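# Untie a plastic bag's knotted handles and spread them apart

## Task

Undo the knot joining the plastic bag's two handles, then drag the handles' bases a long way from each other, keeping all the bag's contents inside it.

## Robot and tools

Robot: two arms, left_arm and right_arm, each with a parallel two-finger gripper. Calibrated base positions in the scene frame: left_arm at (+0.004, +0.335, +0.011) m, quat_wxyz (+1.000, 0, 0, -0.006); right_arm at (+0.007, -0.245, +0.003) m, quat_wxyz (+1.000, 0, 0, -0.015). A two-camera stand is fixed to the floor behind the arms.

Frames. Scene frame: origin at table-top height, halfway between the nominal bases, +z up, +x out over the table, left_arm toward +y (arm names do not match image sides). Fixed cameras and the table use the scene frame. Each arm's hand pose, velocities, Hand target, wrist-camera pose and offsets use that arm's own base frame; rotations turn about the Hand target's position. Gripper axes: fingers point along +z, open and close along y. end_effector_position is the point between the pads, about 1 cm behind the tips.

The 14-number row (used by execute_actions and move). One flat list covering both arms: dx, dy, dz, rx, ry, rz, opening for left_arm, then the same seven for right_arm. All numbers lie in -1 to 1. The first six per arm are an offset, not a pose, counted from that arm's Hand target at the start of the action or move, in that arm's base axes; 1.0 equals 0.6 m of travel or 180 degrees of turn; rx, ry, rz form one rotation vector. A translation longer than 1.0 may be scaled down along its direction. Opening is absolute: +1 fully open (0.094 m), -1 closed. To leave an arm alone send six zeros and repeat its current opening (0 is a real opening command, half open).

execute_actions(actions, cameras): actions is a list of up to 15 actions; each action is a table of up to 15 rows, one row per 1/30 s step; a short table repeats its last row to step 15. Every row counts from the action's start pose, not the previous row, and each new action starts from the then-current Hand target, so the same offset sent twice moves twice. Empty actions list returns state plus all camera images and the scene number. cameras: list of names, ["all"], or []; an unknown name voids the call.

move(target, speed, blend, opening_speed, grip_force, blocking, cameras): target is one 14-number row or up to 15 rows; every row's offsets count from the same starting Hand targets. Straight-line paths, ending together, max 10 s. speed: m/s, 0.002 to 2.9, default 0.25 (turn rate twice that in rad/s), one value or one per target. blend: corner rounding radius in m per target, 0 means stop at it. opening_speed: rate of opening change per second on the -1..1 scale, at least 0.2; use it to close gently. grip_force: newtons per pad, 10 to 50, one value or one per arm; persists. In this task the limit is held to about 25 to 37 N. blocking=false returns after about 0.5 s while the move continues. Paths ignore obstacles and the other arm; avoid paths near an arm's own base (elbow may whip). Result adds a move: line: done, off_target, moving, held, fault, plus limits (paced = pose clipped, held = steps withheld).

wait(seconds): 0 to 3600, lets time pass, sends nothing new; ends early if a running move ends. stop(): brakes the running move. zoom_image(camera, region): camera is cam_high, cam_low, cam_left_wrist or cam_right_wrist, must be in the newest images; region [x0, y0, x1, y1] pixels, up to 504 by 504. finished_scene(scene): scene 1 or 2; ends the scene irreversibly.

Result lines: end_effector_position (m) and end_effector_quat_wxyz per arm in its base frame; Hand target (last commanded pose after clipping, base for next offsets); Joint positions (last value is opening in m); Joint velocities (may read within noise or be omitted); joint torques (noisy, with offsets; first three wrap at ±28 N m); grip_measured (same scale as opening, reads up to ~2.5 mm wide when empty); grip_effort_nm (motor effort, negative closing; not pad force); Tool commands; MOTOR HOT at 75 °C, OVER-TEMPERATURE FAULT at 90 °C folds that arm for the rest of the scene, 100 °C drops it.

Control behaviour: orientation commands are clipped to 40 degrees from the measured orientation per step. Grippers often stop short or sag and tilt, especially at long reach; check pose after each move and send the remaining gap as an offset. To stop pushing, command back past the gripper. Joint ranges (rad): waist -2.618..3.054, shoulder 0..3.142, elbow 0..3.142 (straight 2.901), wrist pitch and yaw ±1.571, wrist roll ±2.094.

Cameras: cam_high, cam_low, cam_left_wrist, cam_right_wrist, each 672x504; calibration is supplied in OpenCV form and may be a little off.

Avoid: anything falling or left off the table (fails), items slipping out of the bag, hard hits on fixed or heavy objects (fails), grippers or arms pressing on each other (can fail), closing one gripper on the other's fingers, fast collisions, drops, releasing moving items, stretched arms held long (heat).

Each tool is called after "Request:" in YAML: its name, and indented under it one key for each argument.

## Session

Request:
execute_actions:
  actions: []

Scene clock: 0.00 s.
left_arm: end_effector_position=(+0.2736, +0.0069, +0.2297) grip_measured=+1.000 grip_effort_nm=n/a end_effector_quat_wxyz=(+0.545, -0.035, +0.837, -0.033) | right_arm: end_effector_position=(+0.3529, +0.0406, +0.2787) grip_measured=+1.000 grip_effort_nm=n/a end_effector_quat_wxyz=(+0.575, -0.121, +0.797, +0.140)
Joint positions: left_arm=[0.085 0.61 0.632 -0.44 0.094 -0.06 0.094] | right_arm=[-0.112 1.009 0.845 -0.18 -0.476 -0.074 0.094]
Joint velocities: within noise
Joint torques (N m): no reading
Heat: left arm: 36 °C; right arm: 37 °C.
Hand target: left_arm +0.2760, +0.0069, +0.2396; +0.555, -0.034, +0.831, -0.032 | right_arm +0.3524, +0.0405, +0.2882; +0.584, -0.123, +0.791, +0.138
Tool commands: left_gripper/opening=+1.0 right_gripper/opening=+1.0

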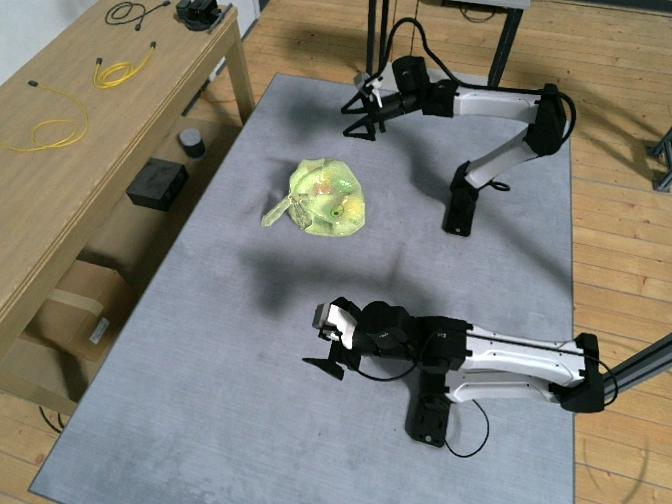

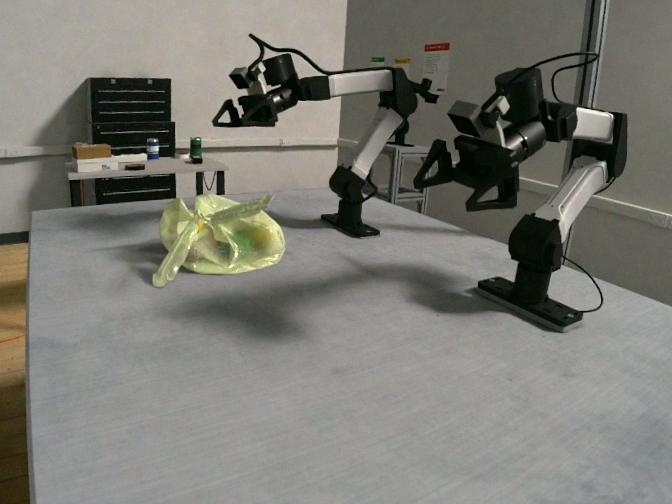

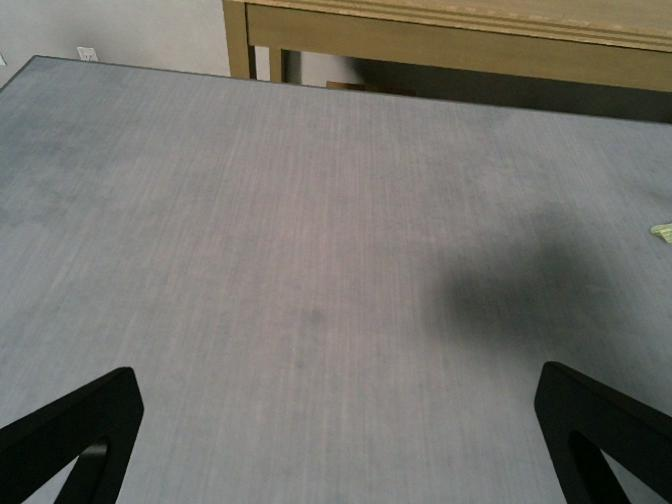

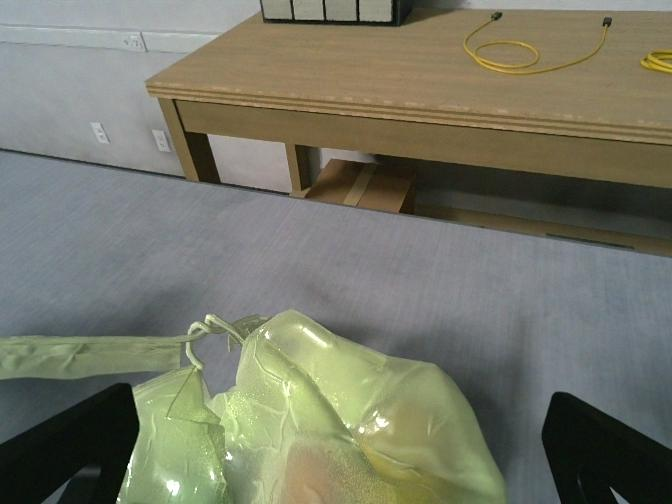

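Request:
zoom_image:
  camera: "cam_high"
  region: [240, 140, 390, 252]

Request:
zoom_image:
  camera: "cam_low"
  region: [130, 170, 310, 305]

Request:
zoom_image:
  camera: "cam_right_wrist"
  region: [0, 270, 320, 504]

Scaled by 3.360 from the camera's image (finer frame: 960x720).

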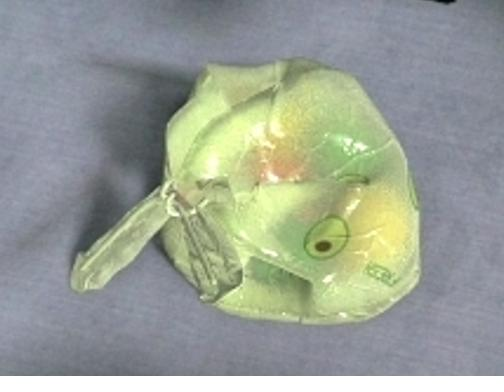

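Scaled by 2.800 from the camera's image (finer frame: 960x720).

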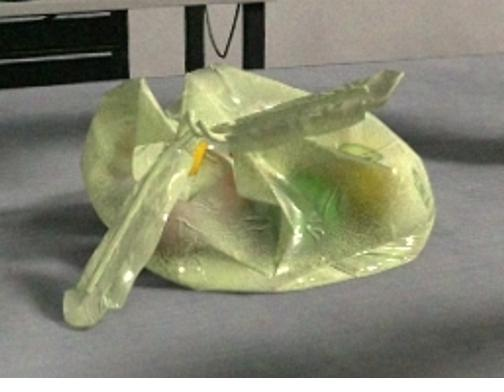

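Scaled by 1.575 from the camera's image (finer frame: 960x720).

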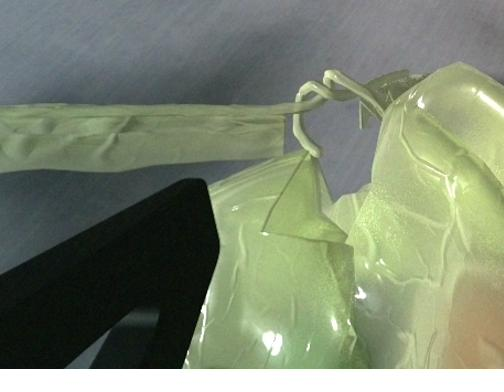

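Request:
zoom_image:
  camera: "cam_right_wrist"
  region: [150, 300, 300, 412]

Request:
zoom_image:
  camera: "cam_low"
  region: [180, 185, 240, 230]

Request:
zoom_image:
  camera: "cam_high"
  region: [260, 175, 320, 235]

Scaled by 3.360 from the camera's image (finer frame: 960x720).

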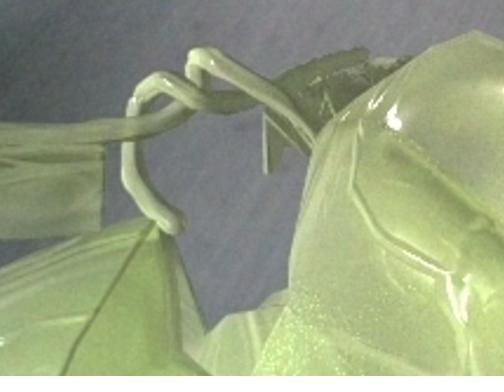

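Scaled by 8.400 from the camera's image (finer frame: 960x720).

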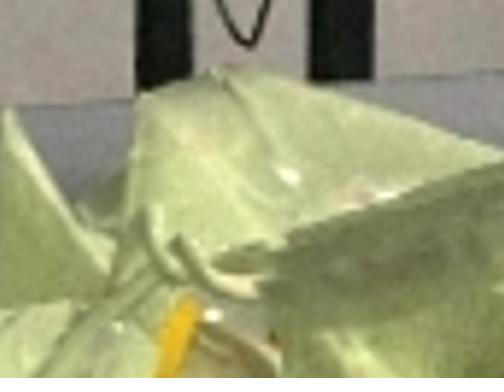

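Scaled by 8.400 from the camera's image (finer frame: 960x720).

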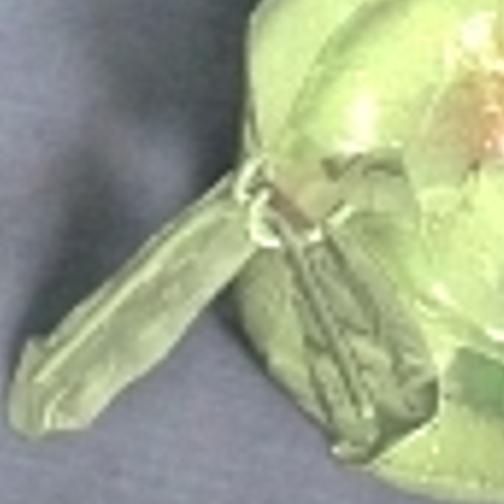

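Request:
move:
  target: [0.088,-0.48,0.032,0.0817,0.1361,-0.2422,1,0,0,0,0,0,0,1]
  cameras: ["cam_left_wrist","cam_right_wrist"]

Scene clock: 32.87 s.
left_arm: end_effector_position=(+0.3282, -0.2775, +0.2490) grip_measured=+1.000 grip_effort_nm=0.00 end_effector_quat_wxyz=(+0.315, +0.330, +0.882, -0.118) | right_arm: end_effector_position=(+0.3529, +0.0406, +0.2787) grip_measured=+1.000 grip_effort_nm=0.02 end_effector_quat_wxyz=(+0.575, -0.121, +0.797, +0.140)
Joint positions: left_arm=[-0.697 1.603 1.617 -0.898 0.011 0.015 0.094] | right_arm=[-0.112 1.009 0.845 -0.18 -0.476 -0.074 0.094]
Joint torques (N m): left_arm=[-0.39 -4.9 8.47 1.32 0.12 0.08] | right_arm=[-0.1 -3.08 9.26 1.81 -0.1 0.09]
Heat: left arm: 40 °C; right arm: 41 °C.
Hand target: left_arm +0.3288, -0.2811, +0.2589; +0.319, +0.337, +0.877, -0.123 | right_arm +0.3524, +0.0405, +0.2882; +0.584, -0.123, +0.791, +0.138
Off the commanded pose: left_arm 0.010 m, 1 deg | right_arm 0.010 m, 1 deg.
move: done
cam_left_wrist: T_world_to_cam=[[-0.63838, -0.7692, -0.0284, 0.00656], [-0.73963, 0.62322, -0.25405, 0.5145], [0.21311, -0.14118, -0.96677, 0.22235]] pos_world=[0.33735, -0.28421, 0.34586]

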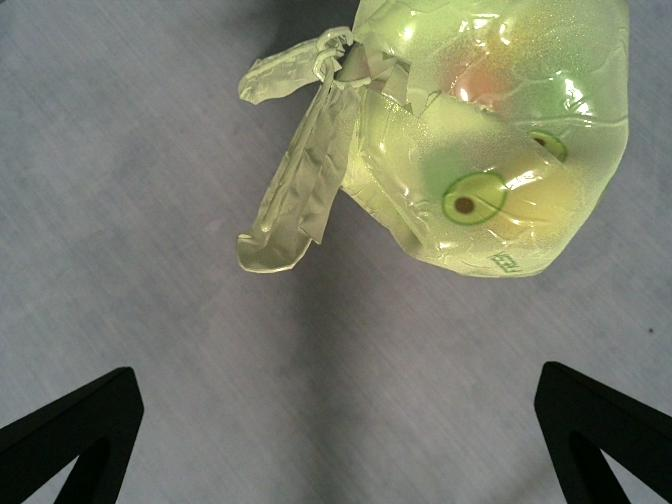

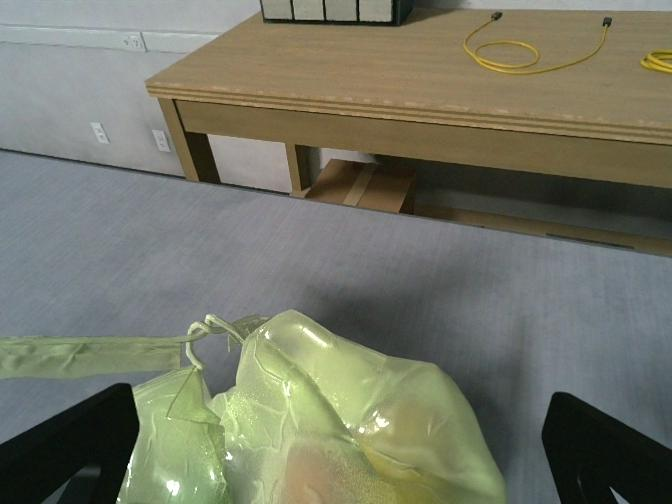

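Request:
zoom_image:
  camera: "cam_left_wrist"
  region: [220, 0, 440, 165]

Request:
zoom_image:
  camera: "cam_left_wrist"
  region: [295, 5, 423, 101]

Scaled by 2.291 from the camera's image (finer frame: 960x720).

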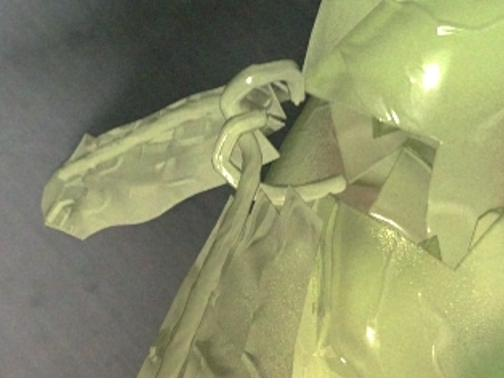

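Scaled by 3.938 from the camera's image (finer frame: 960x720).

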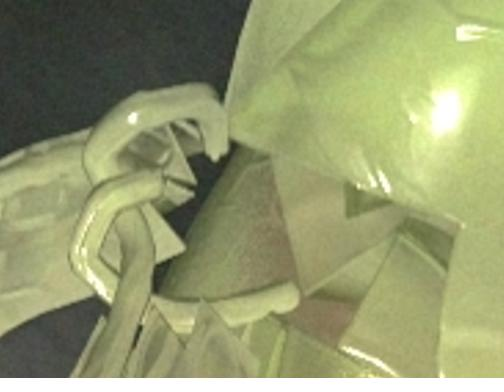

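Request:
move:
  target: [0,0,0,0,0,0,1,0.182,0.1525,-0.157,-0.184,0.1295,0.306,1]
  cameras: ["cam_left_wrist","cam_right_wrist","cam_low"]

Scene clock: 77.30 s.
left_arm: end_effector_position=(+0.3281, -0.2774, +0.2489) grip_measured=+1.000 grip_effort_nm=0.00 end_effector_quat_wxyz=(+0.315, +0.330, +0.882, -0.118) | right_arm: end_effector_position=(+0.4628, +0.1345, +0.1967) grip_measured=+1.000 grip_effort_nm=0.02 end_effector_quat_wxyz=(+0.249, -0.588, +0.746, +0.190)
Joint positions: left_arm=[-0.697 1.603 1.617 -0.899 0.011 0.015 0.094] | right_arm=[0.078 2.249 2.371 -1.459 -0.598 -1.186 0.094]
Joint torques (N m): left_arm=[-0.39 -4.9 8.47 1.31 0.12 0.08] | right_arm=[0.24 -9.24 9.17 0.39 -0.16 -0.01]
Heat: left arm: 44 °C; right arm: 43 °C.
Hand target: left_arm +0.3288, -0.2811, +0.2589; +0.319, +0.337, +0.877, -0.123 | right_arm +0.4616, +0.1320, +0.1939; +0.235, -0.592, +0.748, +0.186
Off the commanded pose: left_arm 0.011 m, 1 deg | right_arm 0.004 m, 2 deg.
move: done
cam_left_wrist: T_world_to_cam=[[-0.63838, -0.76919, -0.02844, 0.00652], [-0.73972, 0.62329, -0.25363, 0.51433], [0.21281, -0.14088, -0.96688, 0.22259]] pos_world=[0.33725, -0.28421, 0.34586]
cam_right_wrist: T_world_to_cam=[[0.97453, -0.2239, 0.01269, -0.42276], [-0.21598, -0.95228, -0.21566, 0.31028], [0.06037, 0.20743, -0.97639, 0.22308]] pos_world=[0.46554, 0.15454, 0.29009]
Images, in order (width x height): cam_low 672x504, cam_left_wrist 672x504, cam_right_wrist 672x504.

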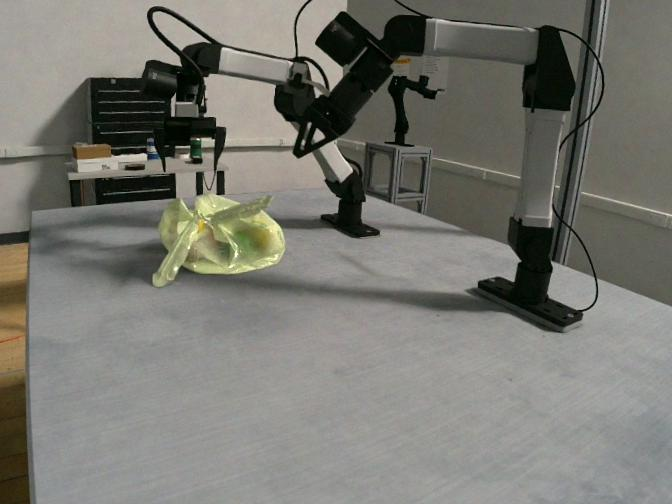

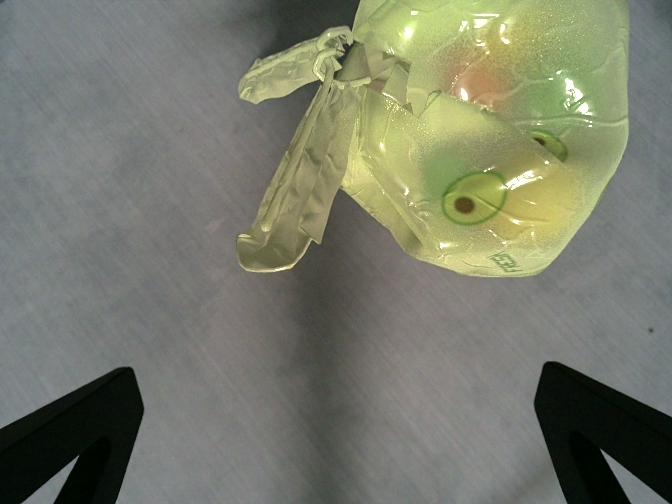

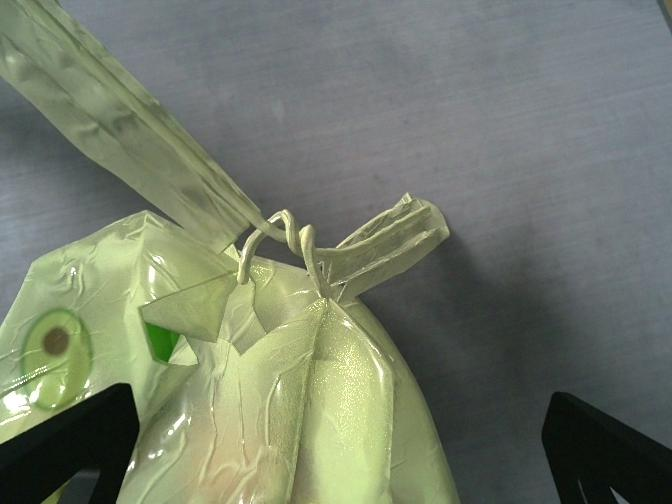

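Request:
zoom_image:
  camera: "cam_right_wrist"
  region: [200, 180, 368, 306]

Scaled by 3.000 from the camera's image (finer frame: 960x720).

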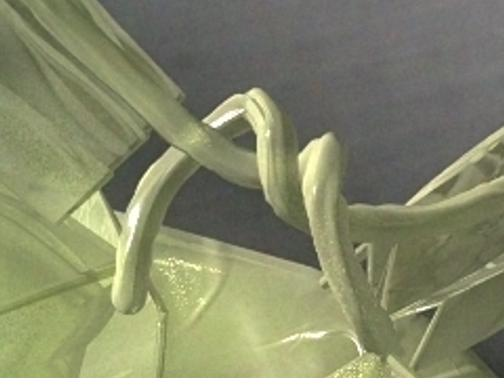

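Request:
move:
  target: [0,0,0,0,0,0,1,-0.038,0.0765,-0.0795,0,0,0,-0.45]
  cameras: ["cam_left_wrist","cam_right_wrist"]
  speed: 0.12

Scene clock: 111.97 s.
left_arm: end_effector_position=(+0.3281, -0.2774, +0.2489) grip_measured=+1.000 grip_effort_nm=0.00 end_effector_quat_wxyz=(+0.315, +0.330, +0.882, -0.118) | right_arm: end_effector_position=(+0.4334, +0.1770, +0.1240) grip_measured=-0.448 grip_effort_nm=-0.11 end_effector_quat_wxyz=(+0.205, -0.586, +0.755, +0.213)
Joint positions: left_arm=[-0.697 1.603 1.617 -0.899 0.011 0.015 0.094] | right_arm=[0.186 2.147 1.929 -1.158 -0.571 -1.078 0.026]
Joint torques (N m): left_arm=[-0.42 -4.92 8.47 1.3 0.12 0.08] | right_arm=[-0.01 -14.57 6.16 0.93 -0.15 0.2]
Heat: left arm: 46 °C; right arm: 43 °C.
Hand target: left_arm +0.3288, -0.2811, +0.2589; +0.319, +0.337, +0.877, -0.123 | right_arm +0.4387, +0.1779, +0.1462; +0.235, -0.592, +0.748, +0.186
Off the commanded pose: left_arm 0.011 m, 1 deg | right_arm 0.023 m, 5 deg.
move: off_target (right_arm)
cam_left_wrist: T_world_to_cam=[[-0.63838, -0.76919, -0.02844, 0.00652], [-0.73972, 0.62329, -0.25363, 0.51433], [0.21281, -0.14088, -0.96688, 0.22259]] pos_world=[0.33725, -0.28421, 0.34586]
cam_right_wrist: T_world_to_cam=[[0.97428, -0.21143, -0.07801, -0.37448], [-0.22216, -0.95921, -0.17482, 0.32762], [-0.03787, 0.18765, -0.9815, 0.19185]] pos_world=[0.4449, 0.19908, 0.21636]

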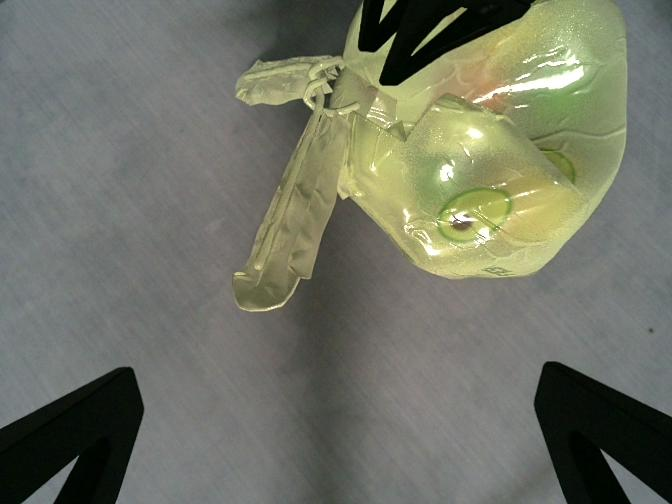

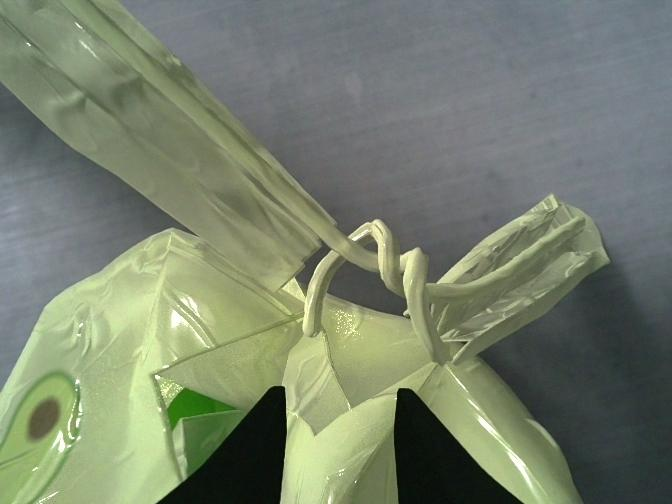

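Request:
move:
  target: [0,0,0,0,0,0,1,-0.003,0.045,0.037,-0.108,0.0255,0,-0.45]
  cameras: ["cam_left_wrist","cam_right_wrist"]
  speed: 0.12

Scene clock: 124.97 s.
left_arm: end_effector_position=(+0.3281, -0.2774, +0.2489) grip_measured=+1.000 grip_effort_nm=0.00 end_effector_quat_wxyz=(+0.315, +0.330, +0.882, -0.118) | right_arm: end_effector_position=(+0.4385, +0.2078, +0.1709) grip_measured=-0.448 grip_effort_nm=-0.11 end_effector_quat_wxyz=(+0.135, -0.616, +0.772, +0.080)
Joint positions: left_arm=[-0.697 1.603 1.617 -0.899 0.011 0.015 0.094] | right_arm=[0.359 2.336 2.524 -1.547 -0.235 -0.963 0.026]
Joint torques (N m): left_arm=[-0.42 -4.89 8.47 1.3 0.12 0.08] | right_arm=[0.25 -9.54 8.87 0.38 0 0.2]
Heat: left arm: 47 °C; right arm: 50 °C.
Hand target: left_arm +0.3288, -0.2811, +0.2589; +0.319, +0.337, +0.877, -0.123 | right_arm +0.4370, +0.2049, +0.1685; +0.102, -0.615, +0.777, +0.081
Off the commanded pose: left_arm 0.011 m, 1 deg | right_arm 0.004 m, 4 deg.
joint sent to its limit (right arm) — joint 4 (wrist pitch), lower limit. The joint targets are off in position, not in orientation.
move: off_target (right_arm)
cam_left_wrist: T_world_to_cam=[[-0.63838, -0.76919, -0.02844, 0.00652], [-0.73972, 0.62329, -0.25363, 0.51433], [0.21281, -0.14088, -0.96688, 0.22259]] pos_world=[0.33725, -0.28421, 0.34586]
cam_right_wrist: T_world_to_cam=[[0.97535, -0.21651, 0.04254, -0.38927], [-0.2199, -0.96965, 0.10686, 0.31947], [0.01811, -0.11358, -0.99336, 0.27237]] pos_world=[0.44499, 0.25643, 0.25298]

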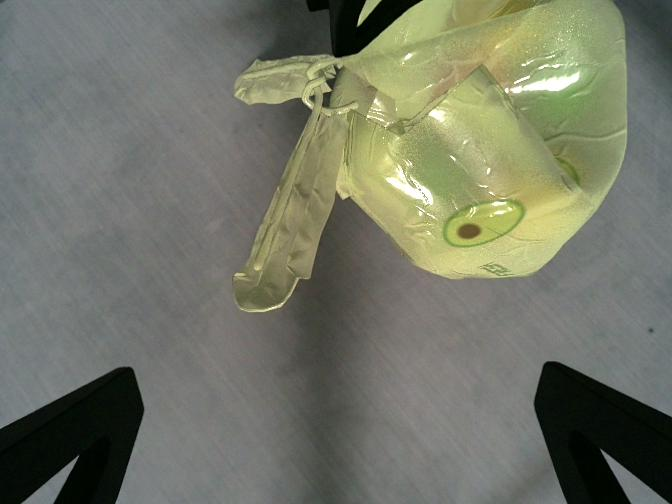

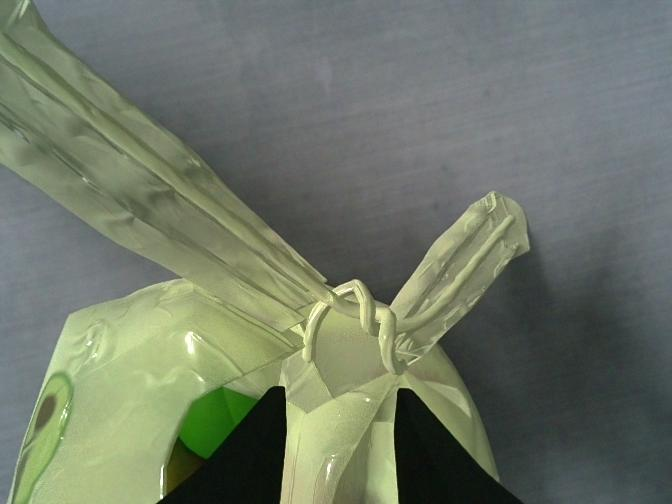

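Request:
move:
  target: [0,0,0,0,0,0,1,-0.006,0.012,-0.0725,0,0,0,-0.45]
  cameras: ["cam_left_wrist","cam_right_wrist"]
  speed: 0.1

Scene clock: 129.73 s.
left_arm: end_effector_position=(+0.3281, -0.2774, +0.2489) grip_measured=+1.000 grip_effort_nm=0.00 end_effector_quat_wxyz=(+0.315, +0.330, +0.882, -0.118) | right_arm: end_effector_position=(+0.4261, +0.2118, +0.1172) grip_measured=-0.448 grip_effort_nm=-0.11 end_effector_quat_wxyz=(+0.082, -0.617, +0.777, +0.096)
Joint positions: left_arm=[-0.697 1.603 1.617 -0.899 0.011 0.015 0.094] | right_arm=[0.377 2.336 2.317 -1.448 -0.231 -0.954 0.026]
Joint torques (N m): left_arm=[-0.4 -4.9 8.47 1.31 0.12 0.08] | right_arm=[0.35 -12.81 5.76 0.79 0 0.21]
Heat: left arm: 47 °C; right arm: 49 °C.
Hand target: left_arm +0.3288, -0.2811, +0.2589; +0.319, +0.337, +0.877, -0.123 | right_arm +0.4334, +0.2121, +0.1250; +0.102, -0.615, +0.777, +0.081
Off the commanded pose: left_arm 0.011 m, 1 deg | right_arm 0.011 m, 3 deg.
move: off_target (right_arm)
cam_left_wrist: T_world_to_cam=[[-0.63838, -0.76919, -0.02844, 0.00652], [-0.73972, 0.62329, -0.25363, 0.51433], [0.21281, -0.14088, -0.96688, 0.22259]] pos_world=[0.33725, -0.28421, 0.34586]
cam_right_wrist: T_world_to_cam=[[0.97698, -0.20777, -0.0484, -0.36599], [-0.19703, -0.96576, 0.1688, 0.30853], [-0.08182, -0.15538, -0.98446, 0.27009]] pos_world=[0.44045, 0.26389, 0.1961]

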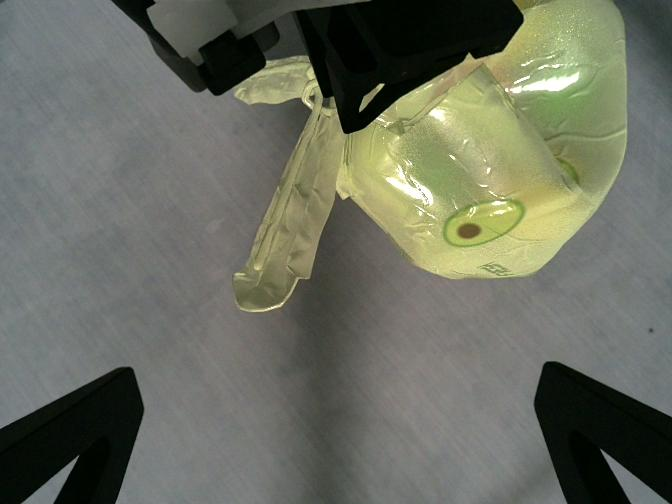

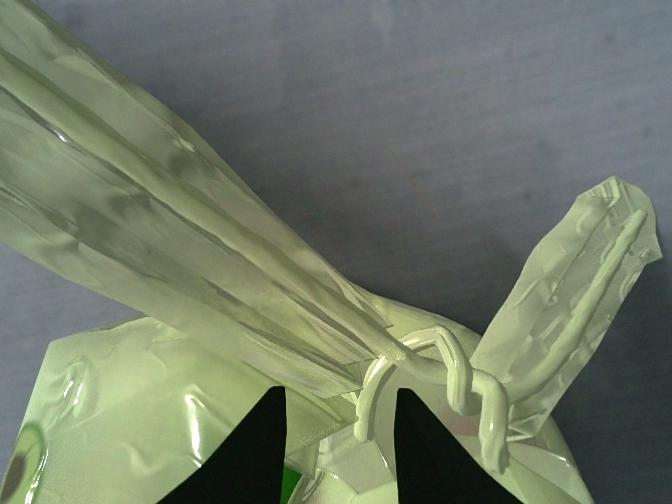

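Request:
move:
  target: [0,0,0,0,0,0,1,0.0093,-0.0013,-0.033,0,0,0,-0.45]
  cameras: ["cam_left_wrist","cam_right_wrist"]
  speed: 0.08

Request:
zoom_image:
  camera: "cam_right_wrist"
  region: [240, 290, 460, 504]

Scene clock: 133.93 s.
left_arm: end_effector_position=(+0.3281, -0.2774, +0.2489) grip_measured=+1.000 grip_effort_nm=0.00 end_effector_quat_wxyz=(+0.315, +0.330, +0.882, -0.118) | right_arm: end_effector_position=(+0.4304, +0.2135, +0.1002) grip_measured=-0.448 grip_effort_nm=-0.11 end_effector_quat_wxyz=(+0.085, -0.617, +0.776, +0.095)
Joint positions: left_arm=[-0.697 1.603 1.617 -0.899 0.011 0.015 0.094] | right_arm=[0.377 2.336 2.248 -1.374 -0.231 -0.954 0.026]
Joint torques (N m): left_arm=[-0.39 -4.9 8.46 1.3 0.12 0.08] | right_arm=[-0.12 -12.41 5.93 0.79 -0.01 0.14]
Heat: left arm: 47 °C; right arm: 50 °C.
Hand target: left_arm +0.3288, -0.2811, +0.2589; +0.319, +0.337, +0.877, -0.123 | right_arm +0.4390, +0.2113, +0.1052; +0.102, -0.615, +0.777, +0.081
Off the commanded pose: left_arm 0.011 m, 1 deg | right_arm 0.010 m, 3 deg.
move: off_target (right_arm)
cam_left_wrist: T_world_to_cam=[[-0.63838, -0.76919, -0.02844, 0.00652], [-0.73972, 0.62329, -0.25363, 0.51433], [0.21281, -0.14088, -0.96688, 0.22259]] pos_world=[0.33725, -0.28421, 0.34586]
cam_right_wrist: T_world_to_cam=[[0.9772, -0.20771, -0.04393, -0.37113], [-0.19789, -0.96607, 0.16596, 0.31455], [-0.07691, -0.15348, -0.98515, 0.25154]] pos_world=[0.44426, 0.26539, 0.1793]

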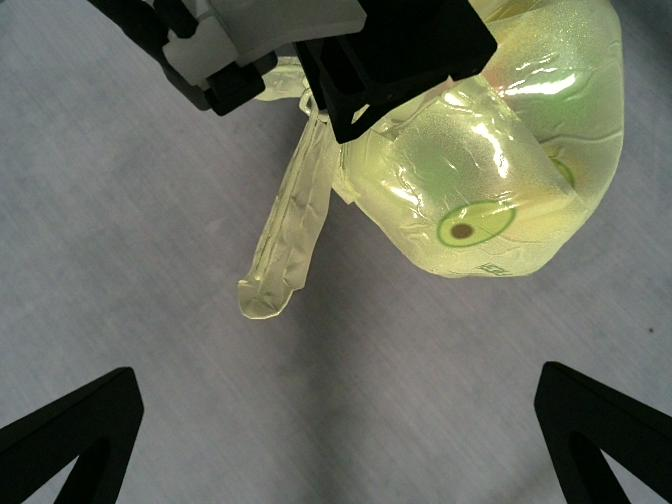

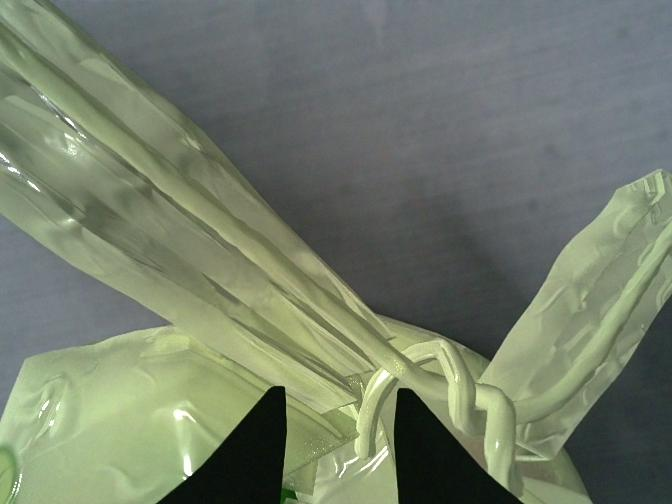

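Scaled by 2.291 from the camera's image (finer frame: 960x720).

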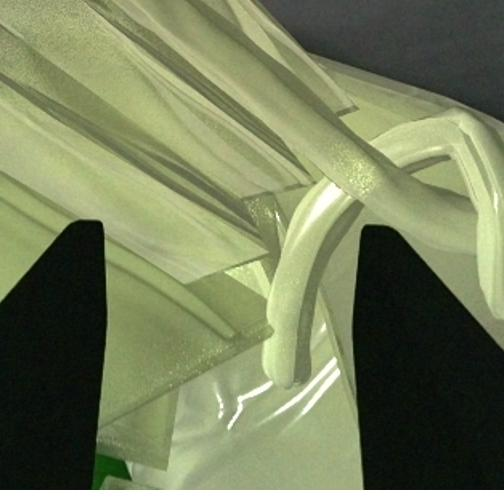

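Request:
move:
  target: [0,0,0,0,0,0,1,0.0117,-0.0167,-0.0167,0,0,0,-0.45]
  cameras: ["cam_left_wrist","cam_right_wrist"]
  speed: 0.08

Request:
zoom_image:
  camera: "cam_right_wrist"
  region: [240, 290, 460, 504]

Scene clock: 140.63 s.
left_arm: end_effector_position=(+0.3281, -0.2774, +0.2489) grip_measured=+1.000 grip_effort_nm=0.00 end_effector_quat_wxyz=(+0.315, +0.330, +0.882, -0.118) | right_arm: end_effector_position=(+0.4379, +0.2022, +0.0950) grip_measured=-0.448 grip_effort_nm=-0.11 end_effector_quat_wxyz=(+0.089, -0.612, +0.781, +0.092)
Joint positions: left_arm=[-0.697 1.603 1.617 -0.899 0.011 0.015 0.094] | right_arm=[0.35 2.336 2.227 -1.347 -0.231 -0.966 0.026]
Joint torques (N m): left_arm=[-0.39 -4.92 8.47 1.31 0.12 0.09] | right_arm=[-0.32 -11.54 6.04 0.8 -0.05 -0.01]
Heat: left arm: 48 °C; right arm: 50 °C.
Hand target: left_arm +0.3288, -0.2811, +0.2589; +0.319, +0.337, +0.877, -0.123 | right_arm +0.4460, +0.2013, +0.0951; +0.102, -0.615, +0.777, +0.081
Off the commanded pose: left_arm 0.011 m, 1 deg | right_arm 0.008 m, 2 deg.
move: done
cam_left_wrist: T_world_to_cam=[[-0.63838, -0.76919, -0.02844, 0.00652], [-0.73972, 0.62329, -0.25363, 0.51433], [0.21281, -0.14088, -0.96688, 0.22259]] pos_world=[0.33725, -0.28421, 0.34586]
cam_right_wrist: T_world_to_cam=[[0.9742, -0.22267, -0.03673, -0.37741], [-0.214, -0.96315, 0.16293, 0.31279], [-0.07165, -0.15087, -0.98595, 0.24242]] pos_world=[0.45198, 0.2538, 0.17419]

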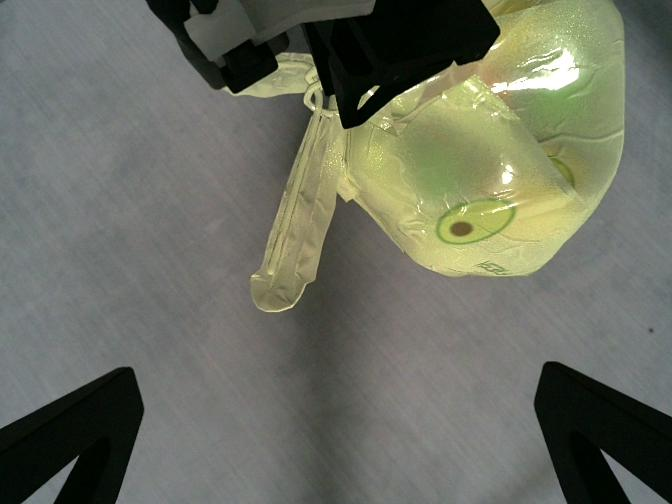

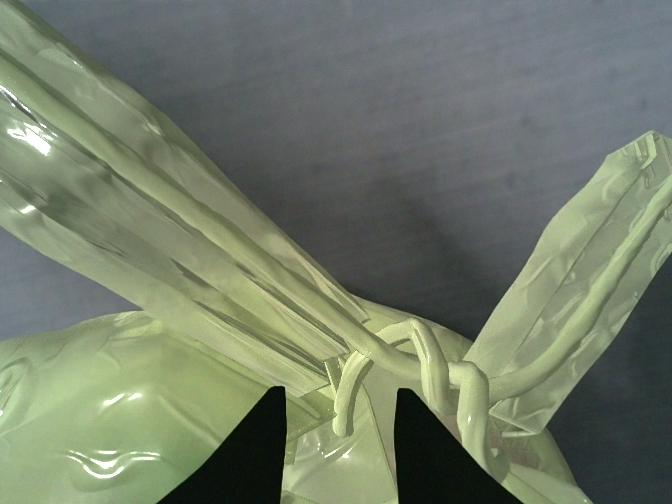

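Scaled by 2.291 from the camera's image (finer frame: 960x720).

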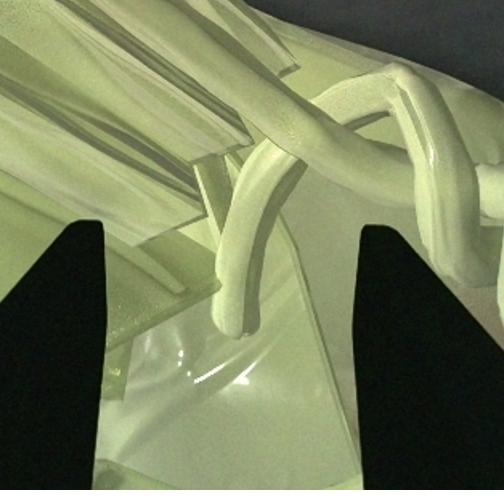

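Request:
move:
  target:
    - [0,0,0,0,0,0,1,0,-0.005,-0.018,0,0,0,-0.45]
    - [0,0,0,0,0,0,1,0,-0.005,-0.018,0,0,0,-0.95]
  cameras: ["cam_left_wrist","cam_right_wrist"]
  speed: 0.08
  opening_speed: 0.5

Request:
zoom_image:
  camera: "cam_right_wrist"
  region: [240, 290, 460, 504]

Scene clock: 145.23 s.
left_arm: end_effector_position=(+0.3281, -0.2774, +0.2489) grip_measured=+1.000 grip_effort_nm=0.00 end_effector_quat_wxyz=(+0.315, +0.330, +0.882, -0.118) | right_arm: end_effector_position=(+0.4365, +0.2017, +0.0789) grip_measured=-0.948 grip_effort_nm=-0.11 end_effector_quat_wxyz=(+0.083, -0.614, +0.779, +0.094)
Joint positions: left_arm=[-0.697 1.603 1.617 -0.899 0.011 0.015 0.094] | right_arm=[0.35 2.336 2.164 -1.297 -0.231 -0.973 0.002]
Joint torques (N m): left_arm=[-0.39 -4.92 8.46 1.3 0.12 0.08] | right_arm=[-0.75 -12.46 6.02 0.77 -0.06 -0.01]
Heat: left arm: 48 °C; right arm: 50 °C.
Hand target: left_arm +0.3288, -0.2811, +0.2589; +0.319, +0.337, +0.877, -0.123 | right_arm +0.4459, +0.1983, +0.0843; +0.102, -0.615, +0.777, +0.081
Off the commanded pose: left_arm 0.011 m, 1 deg | right_arm 0.011 m, 3 deg.
move: off_target (right_arm); target 2's new opening was sent with right_arm's hand 0.012 m and 3 deg from that target
cam_left_wrist: T_world_to_cam=[[-0.63838, -0.76919, -0.02844, 0.00652], [-0.73972, 0.62329, -0.25363, 0.51433], [0.21281, -0.14088, -0.96688, 0.22259]] pos_world=[0.33725, -0.28421, 0.34586]
cam_right_wrist: T_world_to_cam=[[0.97516, -0.21677, -0.0456, -0.37766], [-0.20632, -0.96373, 0.16926, 0.31085], [-0.08063, -0.15565, -0.98452, 0.23111]] pos_world=[0.45105, 0.25368, 0.1577]

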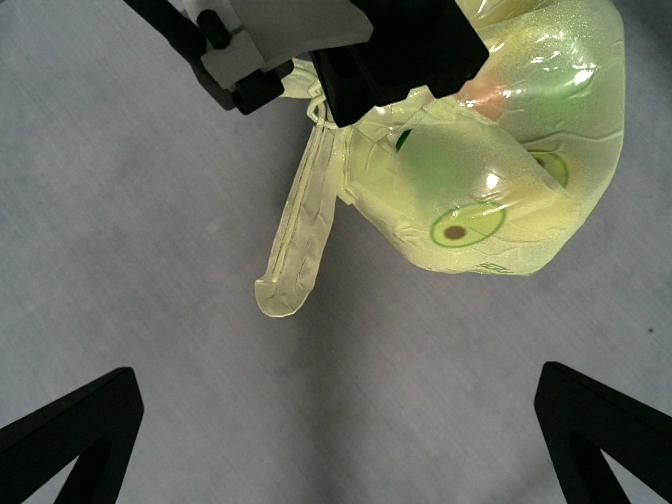

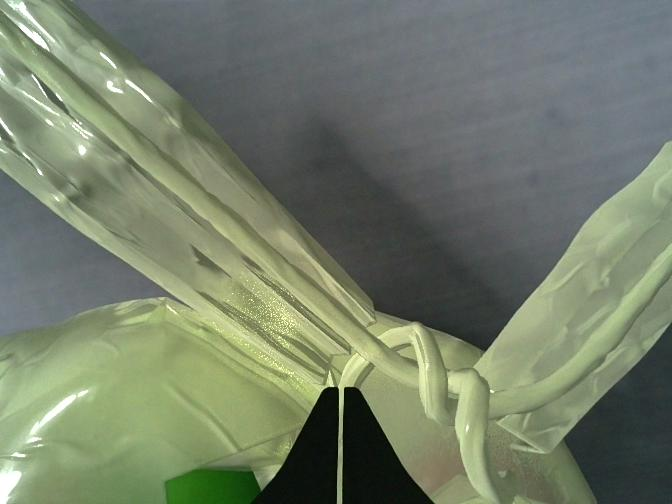

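Scaled by 2.291 from the camera's image (finer frame: 960x720).

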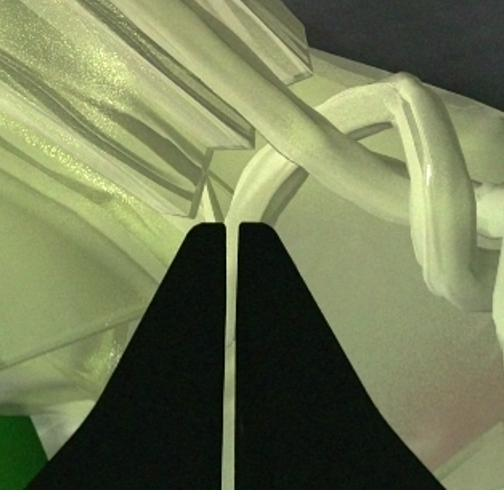

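Request:
move:
  target: [0,0,0,0,0,0,1,0,0,0,0,0,0,-1]

Request:
move:
  target: [0,0,0,0,0,0,1,-0.03,-0.025,0.06,0,0,0,-1]
  cameras: ["cam_left_wrist","cam_right_wrist"]
  speed: 0.06

Request:
zoom_image:
  camera: "cam_right_wrist"
  region: [280, 290, 500, 504]

Scene clock: 148.03 s.
left_arm: end_effector_position=(+0.3281, -0.2774, +0.2489) grip_measured=+1.000 grip_effort_nm=0.00 end_effector_quat_wxyz=(+0.315, +0.330, +0.882, -0.118) | right_arm: end_effector_position=(+0.4365, +0.2017, +0.0789) grip_measured=-0.986 grip_effort_nm=-0.53 end_effector_quat_wxyz=(+0.083, -0.614, +0.779, +0.094)
Joint positions: left_arm=[-0.697 1.603 1.617 -0.899 0.011 0.015 0.094] | right_arm=[0.35 2.336 2.164 -1.297 -0.231 -0.973 0.001]
Joint torques (N m): left_arm=[-0.39 -4.86 8.49 1.31 0.12 0.08] | right_arm=[-0.77 -12.46 6.02 0.77 -0.06 -0.01]
Heat: left arm: 48 °C; right arm: 50 °C.
Hand target: left_arm +0.3288, -0.2811, +0.2589; +0.319, +0.337, +0.877, -0.123 | right_arm +0.4459, +0.1983, +0.0843; +0.102, -0.615, +0.777, +0.081
Off the commanded pose: left_arm 0.011 m, 1 deg | right_arm 0.011 m, 3 deg.
move: done

Scene clock: 149.60 s.
left_arm: end_effector_position=(+0.3281, -0.2774, +0.2489) grip_measured=+1.000 grip_effort_nm=0.00 end_effector_quat_wxyz=(+0.315, +0.330, +0.882, -0.118) | right_arm: end_effector_position=(+0.4345, +0.1886, +0.0993) grip_measured=-0.986 grip_effort_nm=-0.53 end_effector_quat_wxyz=(+0.096, -0.612, +0.780, +0.089)
Joint positions: left_arm=[-0.697 1.603 1.617 -0.899 0.011 0.015 0.094] | right_arm=[0.325 2.276 2.141 -1.312 -0.231 -0.991 0.001]
Joint torques (N m): left_arm=[-0.39 -4.89 8.46 1.31 0.12 0.08] | right_arm=[-0.61 -14.94 6.3 0.24 -0.09 -0.01]
Heat: left arm: 48 °C; right arm: 51 °C.
Hand target: left_arm +0.3288, -0.2811, +0.2589; +0.319, +0.337, +0.877, -0.123 | right_arm +0.4280, +0.1833, +0.1203; +0.102, -0.615, +0.777, +0.081
Off the commanded pose: left_arm 0.011 m, 1 deg | right_arm 0.023 m, 1 deg.
move: off_target (right_arm)
cam_left_wrist: T_world_to_cam=[[-0.63838, -0.76919, -0.02844, 0.00652], [-0.73972, 0.62329, -0.25363, 0.51433], [0.21281, -0.14088, -0.96688, 0.22259]] pos_world=[0.33725, -0.28421, 0.34586]
cam_right_wrist: T_world_to_cam=[[0.97443, -0.22354, -0.02256, -0.3783], [-0.21735, -0.96332, 0.15741, 0.30029], [-0.05692, -0.14848, -0.98728, 0.23772]] pos_world=[0.44743, 0.24001, 0.17889]

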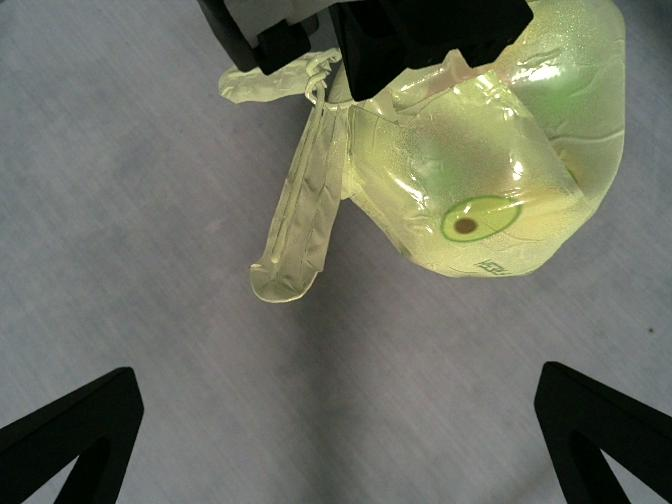

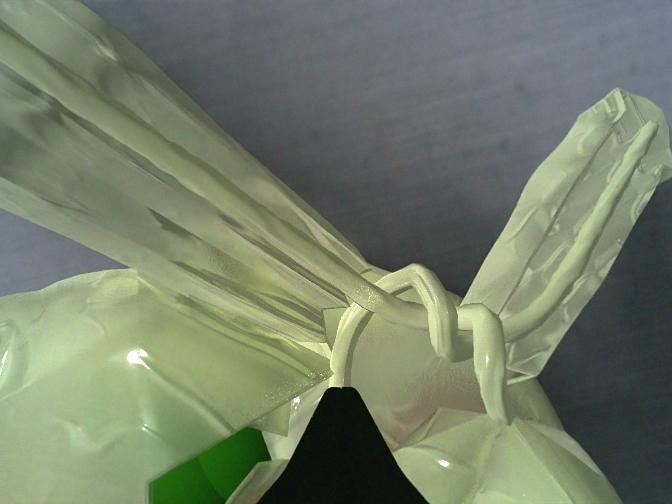

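Scaled by 2.291 from the camera's image (finer frame: 960x720).

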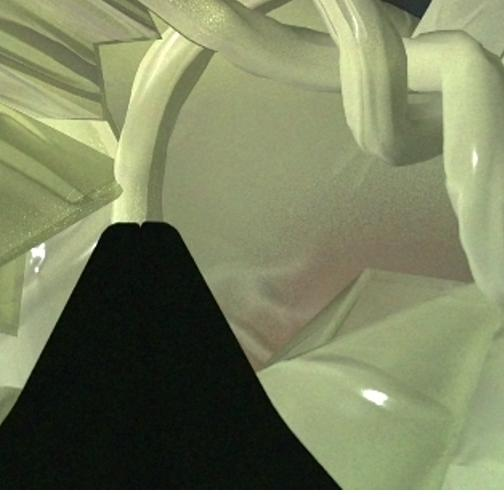

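Request:
move:
  target: [0,0,0,0,0,0,1,-0.03,-0.025,0.06,0,0,0,-1]
  cameras: ["cam_left_wrist","cam_right_wrist","cam_low"]
  speed: 0.06

Request:
zoom_image:
  camera: "cam_right_wrist"
  region: [280, 290, 500, 504]

Scene clock: 152.83 s.
left_arm: end_effector_position=(+0.3281, -0.2774, +0.2489) grip_measured=+1.000 grip_effort_nm=0.00 end_effector_quat_wxyz=(+0.315, +0.330, +0.882, -0.118) | right_arm: end_effector_position=(+0.4149, +0.1719, +0.1303) grip_measured=-0.986 grip_effort_nm=-0.53 end_effector_quat_wxyz=(+0.086, -0.611, +0.782, +0.091)
Joint positions: left_arm=[-0.697 1.603 1.617 -0.899 0.011 0.015 0.094] | right_arm=[0.304 2.2 2.141 -1.413 -0.231 -1.011 0.001]
Joint torques (N m): left_arm=[-0.39 -4.93 8.47 1.3 0.12 0.08] | right_arm=[-0.57 -14.43 7.91 0.19 -0.11 -0.02]
Heat: left arm: 48 °C; right arm: 53 °C.
Hand target: left_arm +0.3288, -0.2811, +0.2589; +0.319, +0.337, +0.877, -0.123 | right_arm +0.4100, +0.1683, +0.1563; +0.102, -0.615, +0.777, +0.081
Off the commanded pose: left_arm 0.011 m, 1 deg | right_arm 0.027 m, 2 deg.
move: off_target (right_arm)
cam_left_wrist: T_world_to_cam=[[-0.63838, -0.76919, -0.02844, 0.00652], [-0.73972, 0.62329, -0.25363, 0.51433], [0.21281, -0.14088, -0.96688, 0.22259]] pos_world=[0.33725, -0.28421, 0.34586]
cam_right_wrist: T_world_to_cam=[[0.97342, -0.22572, -0.03867, -0.35943], [-0.21623, -0.96152, 0.16947, 0.27268], [-0.07544, -0.15661, -0.98477, 0.27347]] pos_world=[0.42947, 0.22388, 0.2092]
Images, in order (width x height): cam_low 672x504, cam_left_wrist 672x504, cam_right_wrist 672x504.

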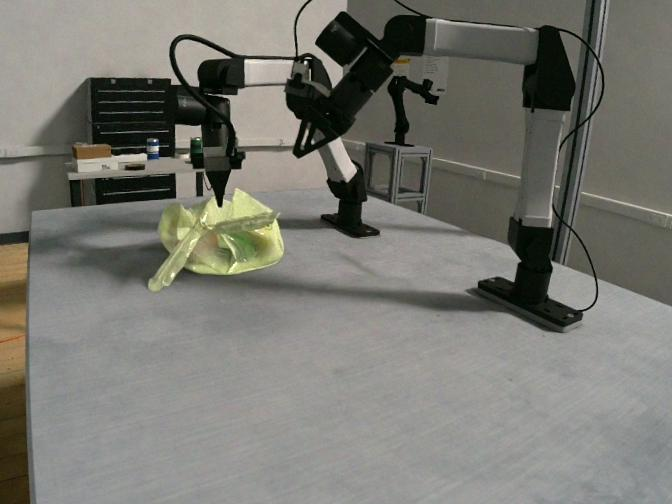

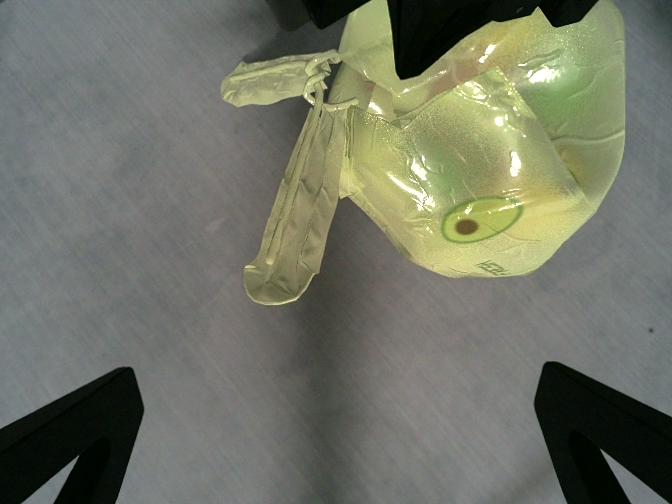

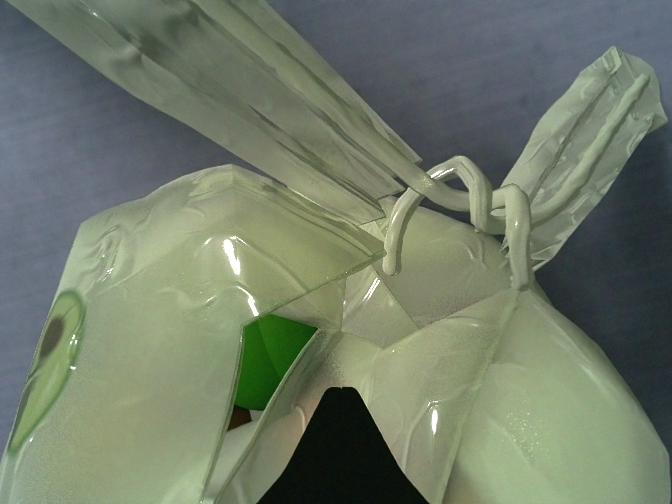

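Scaled by 2.291 from the camera's image (finer frame: 960x720).

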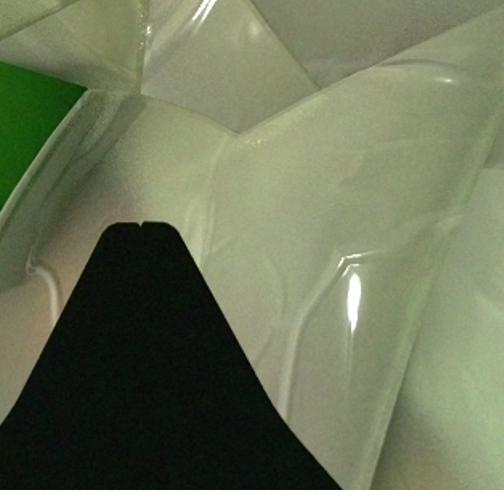

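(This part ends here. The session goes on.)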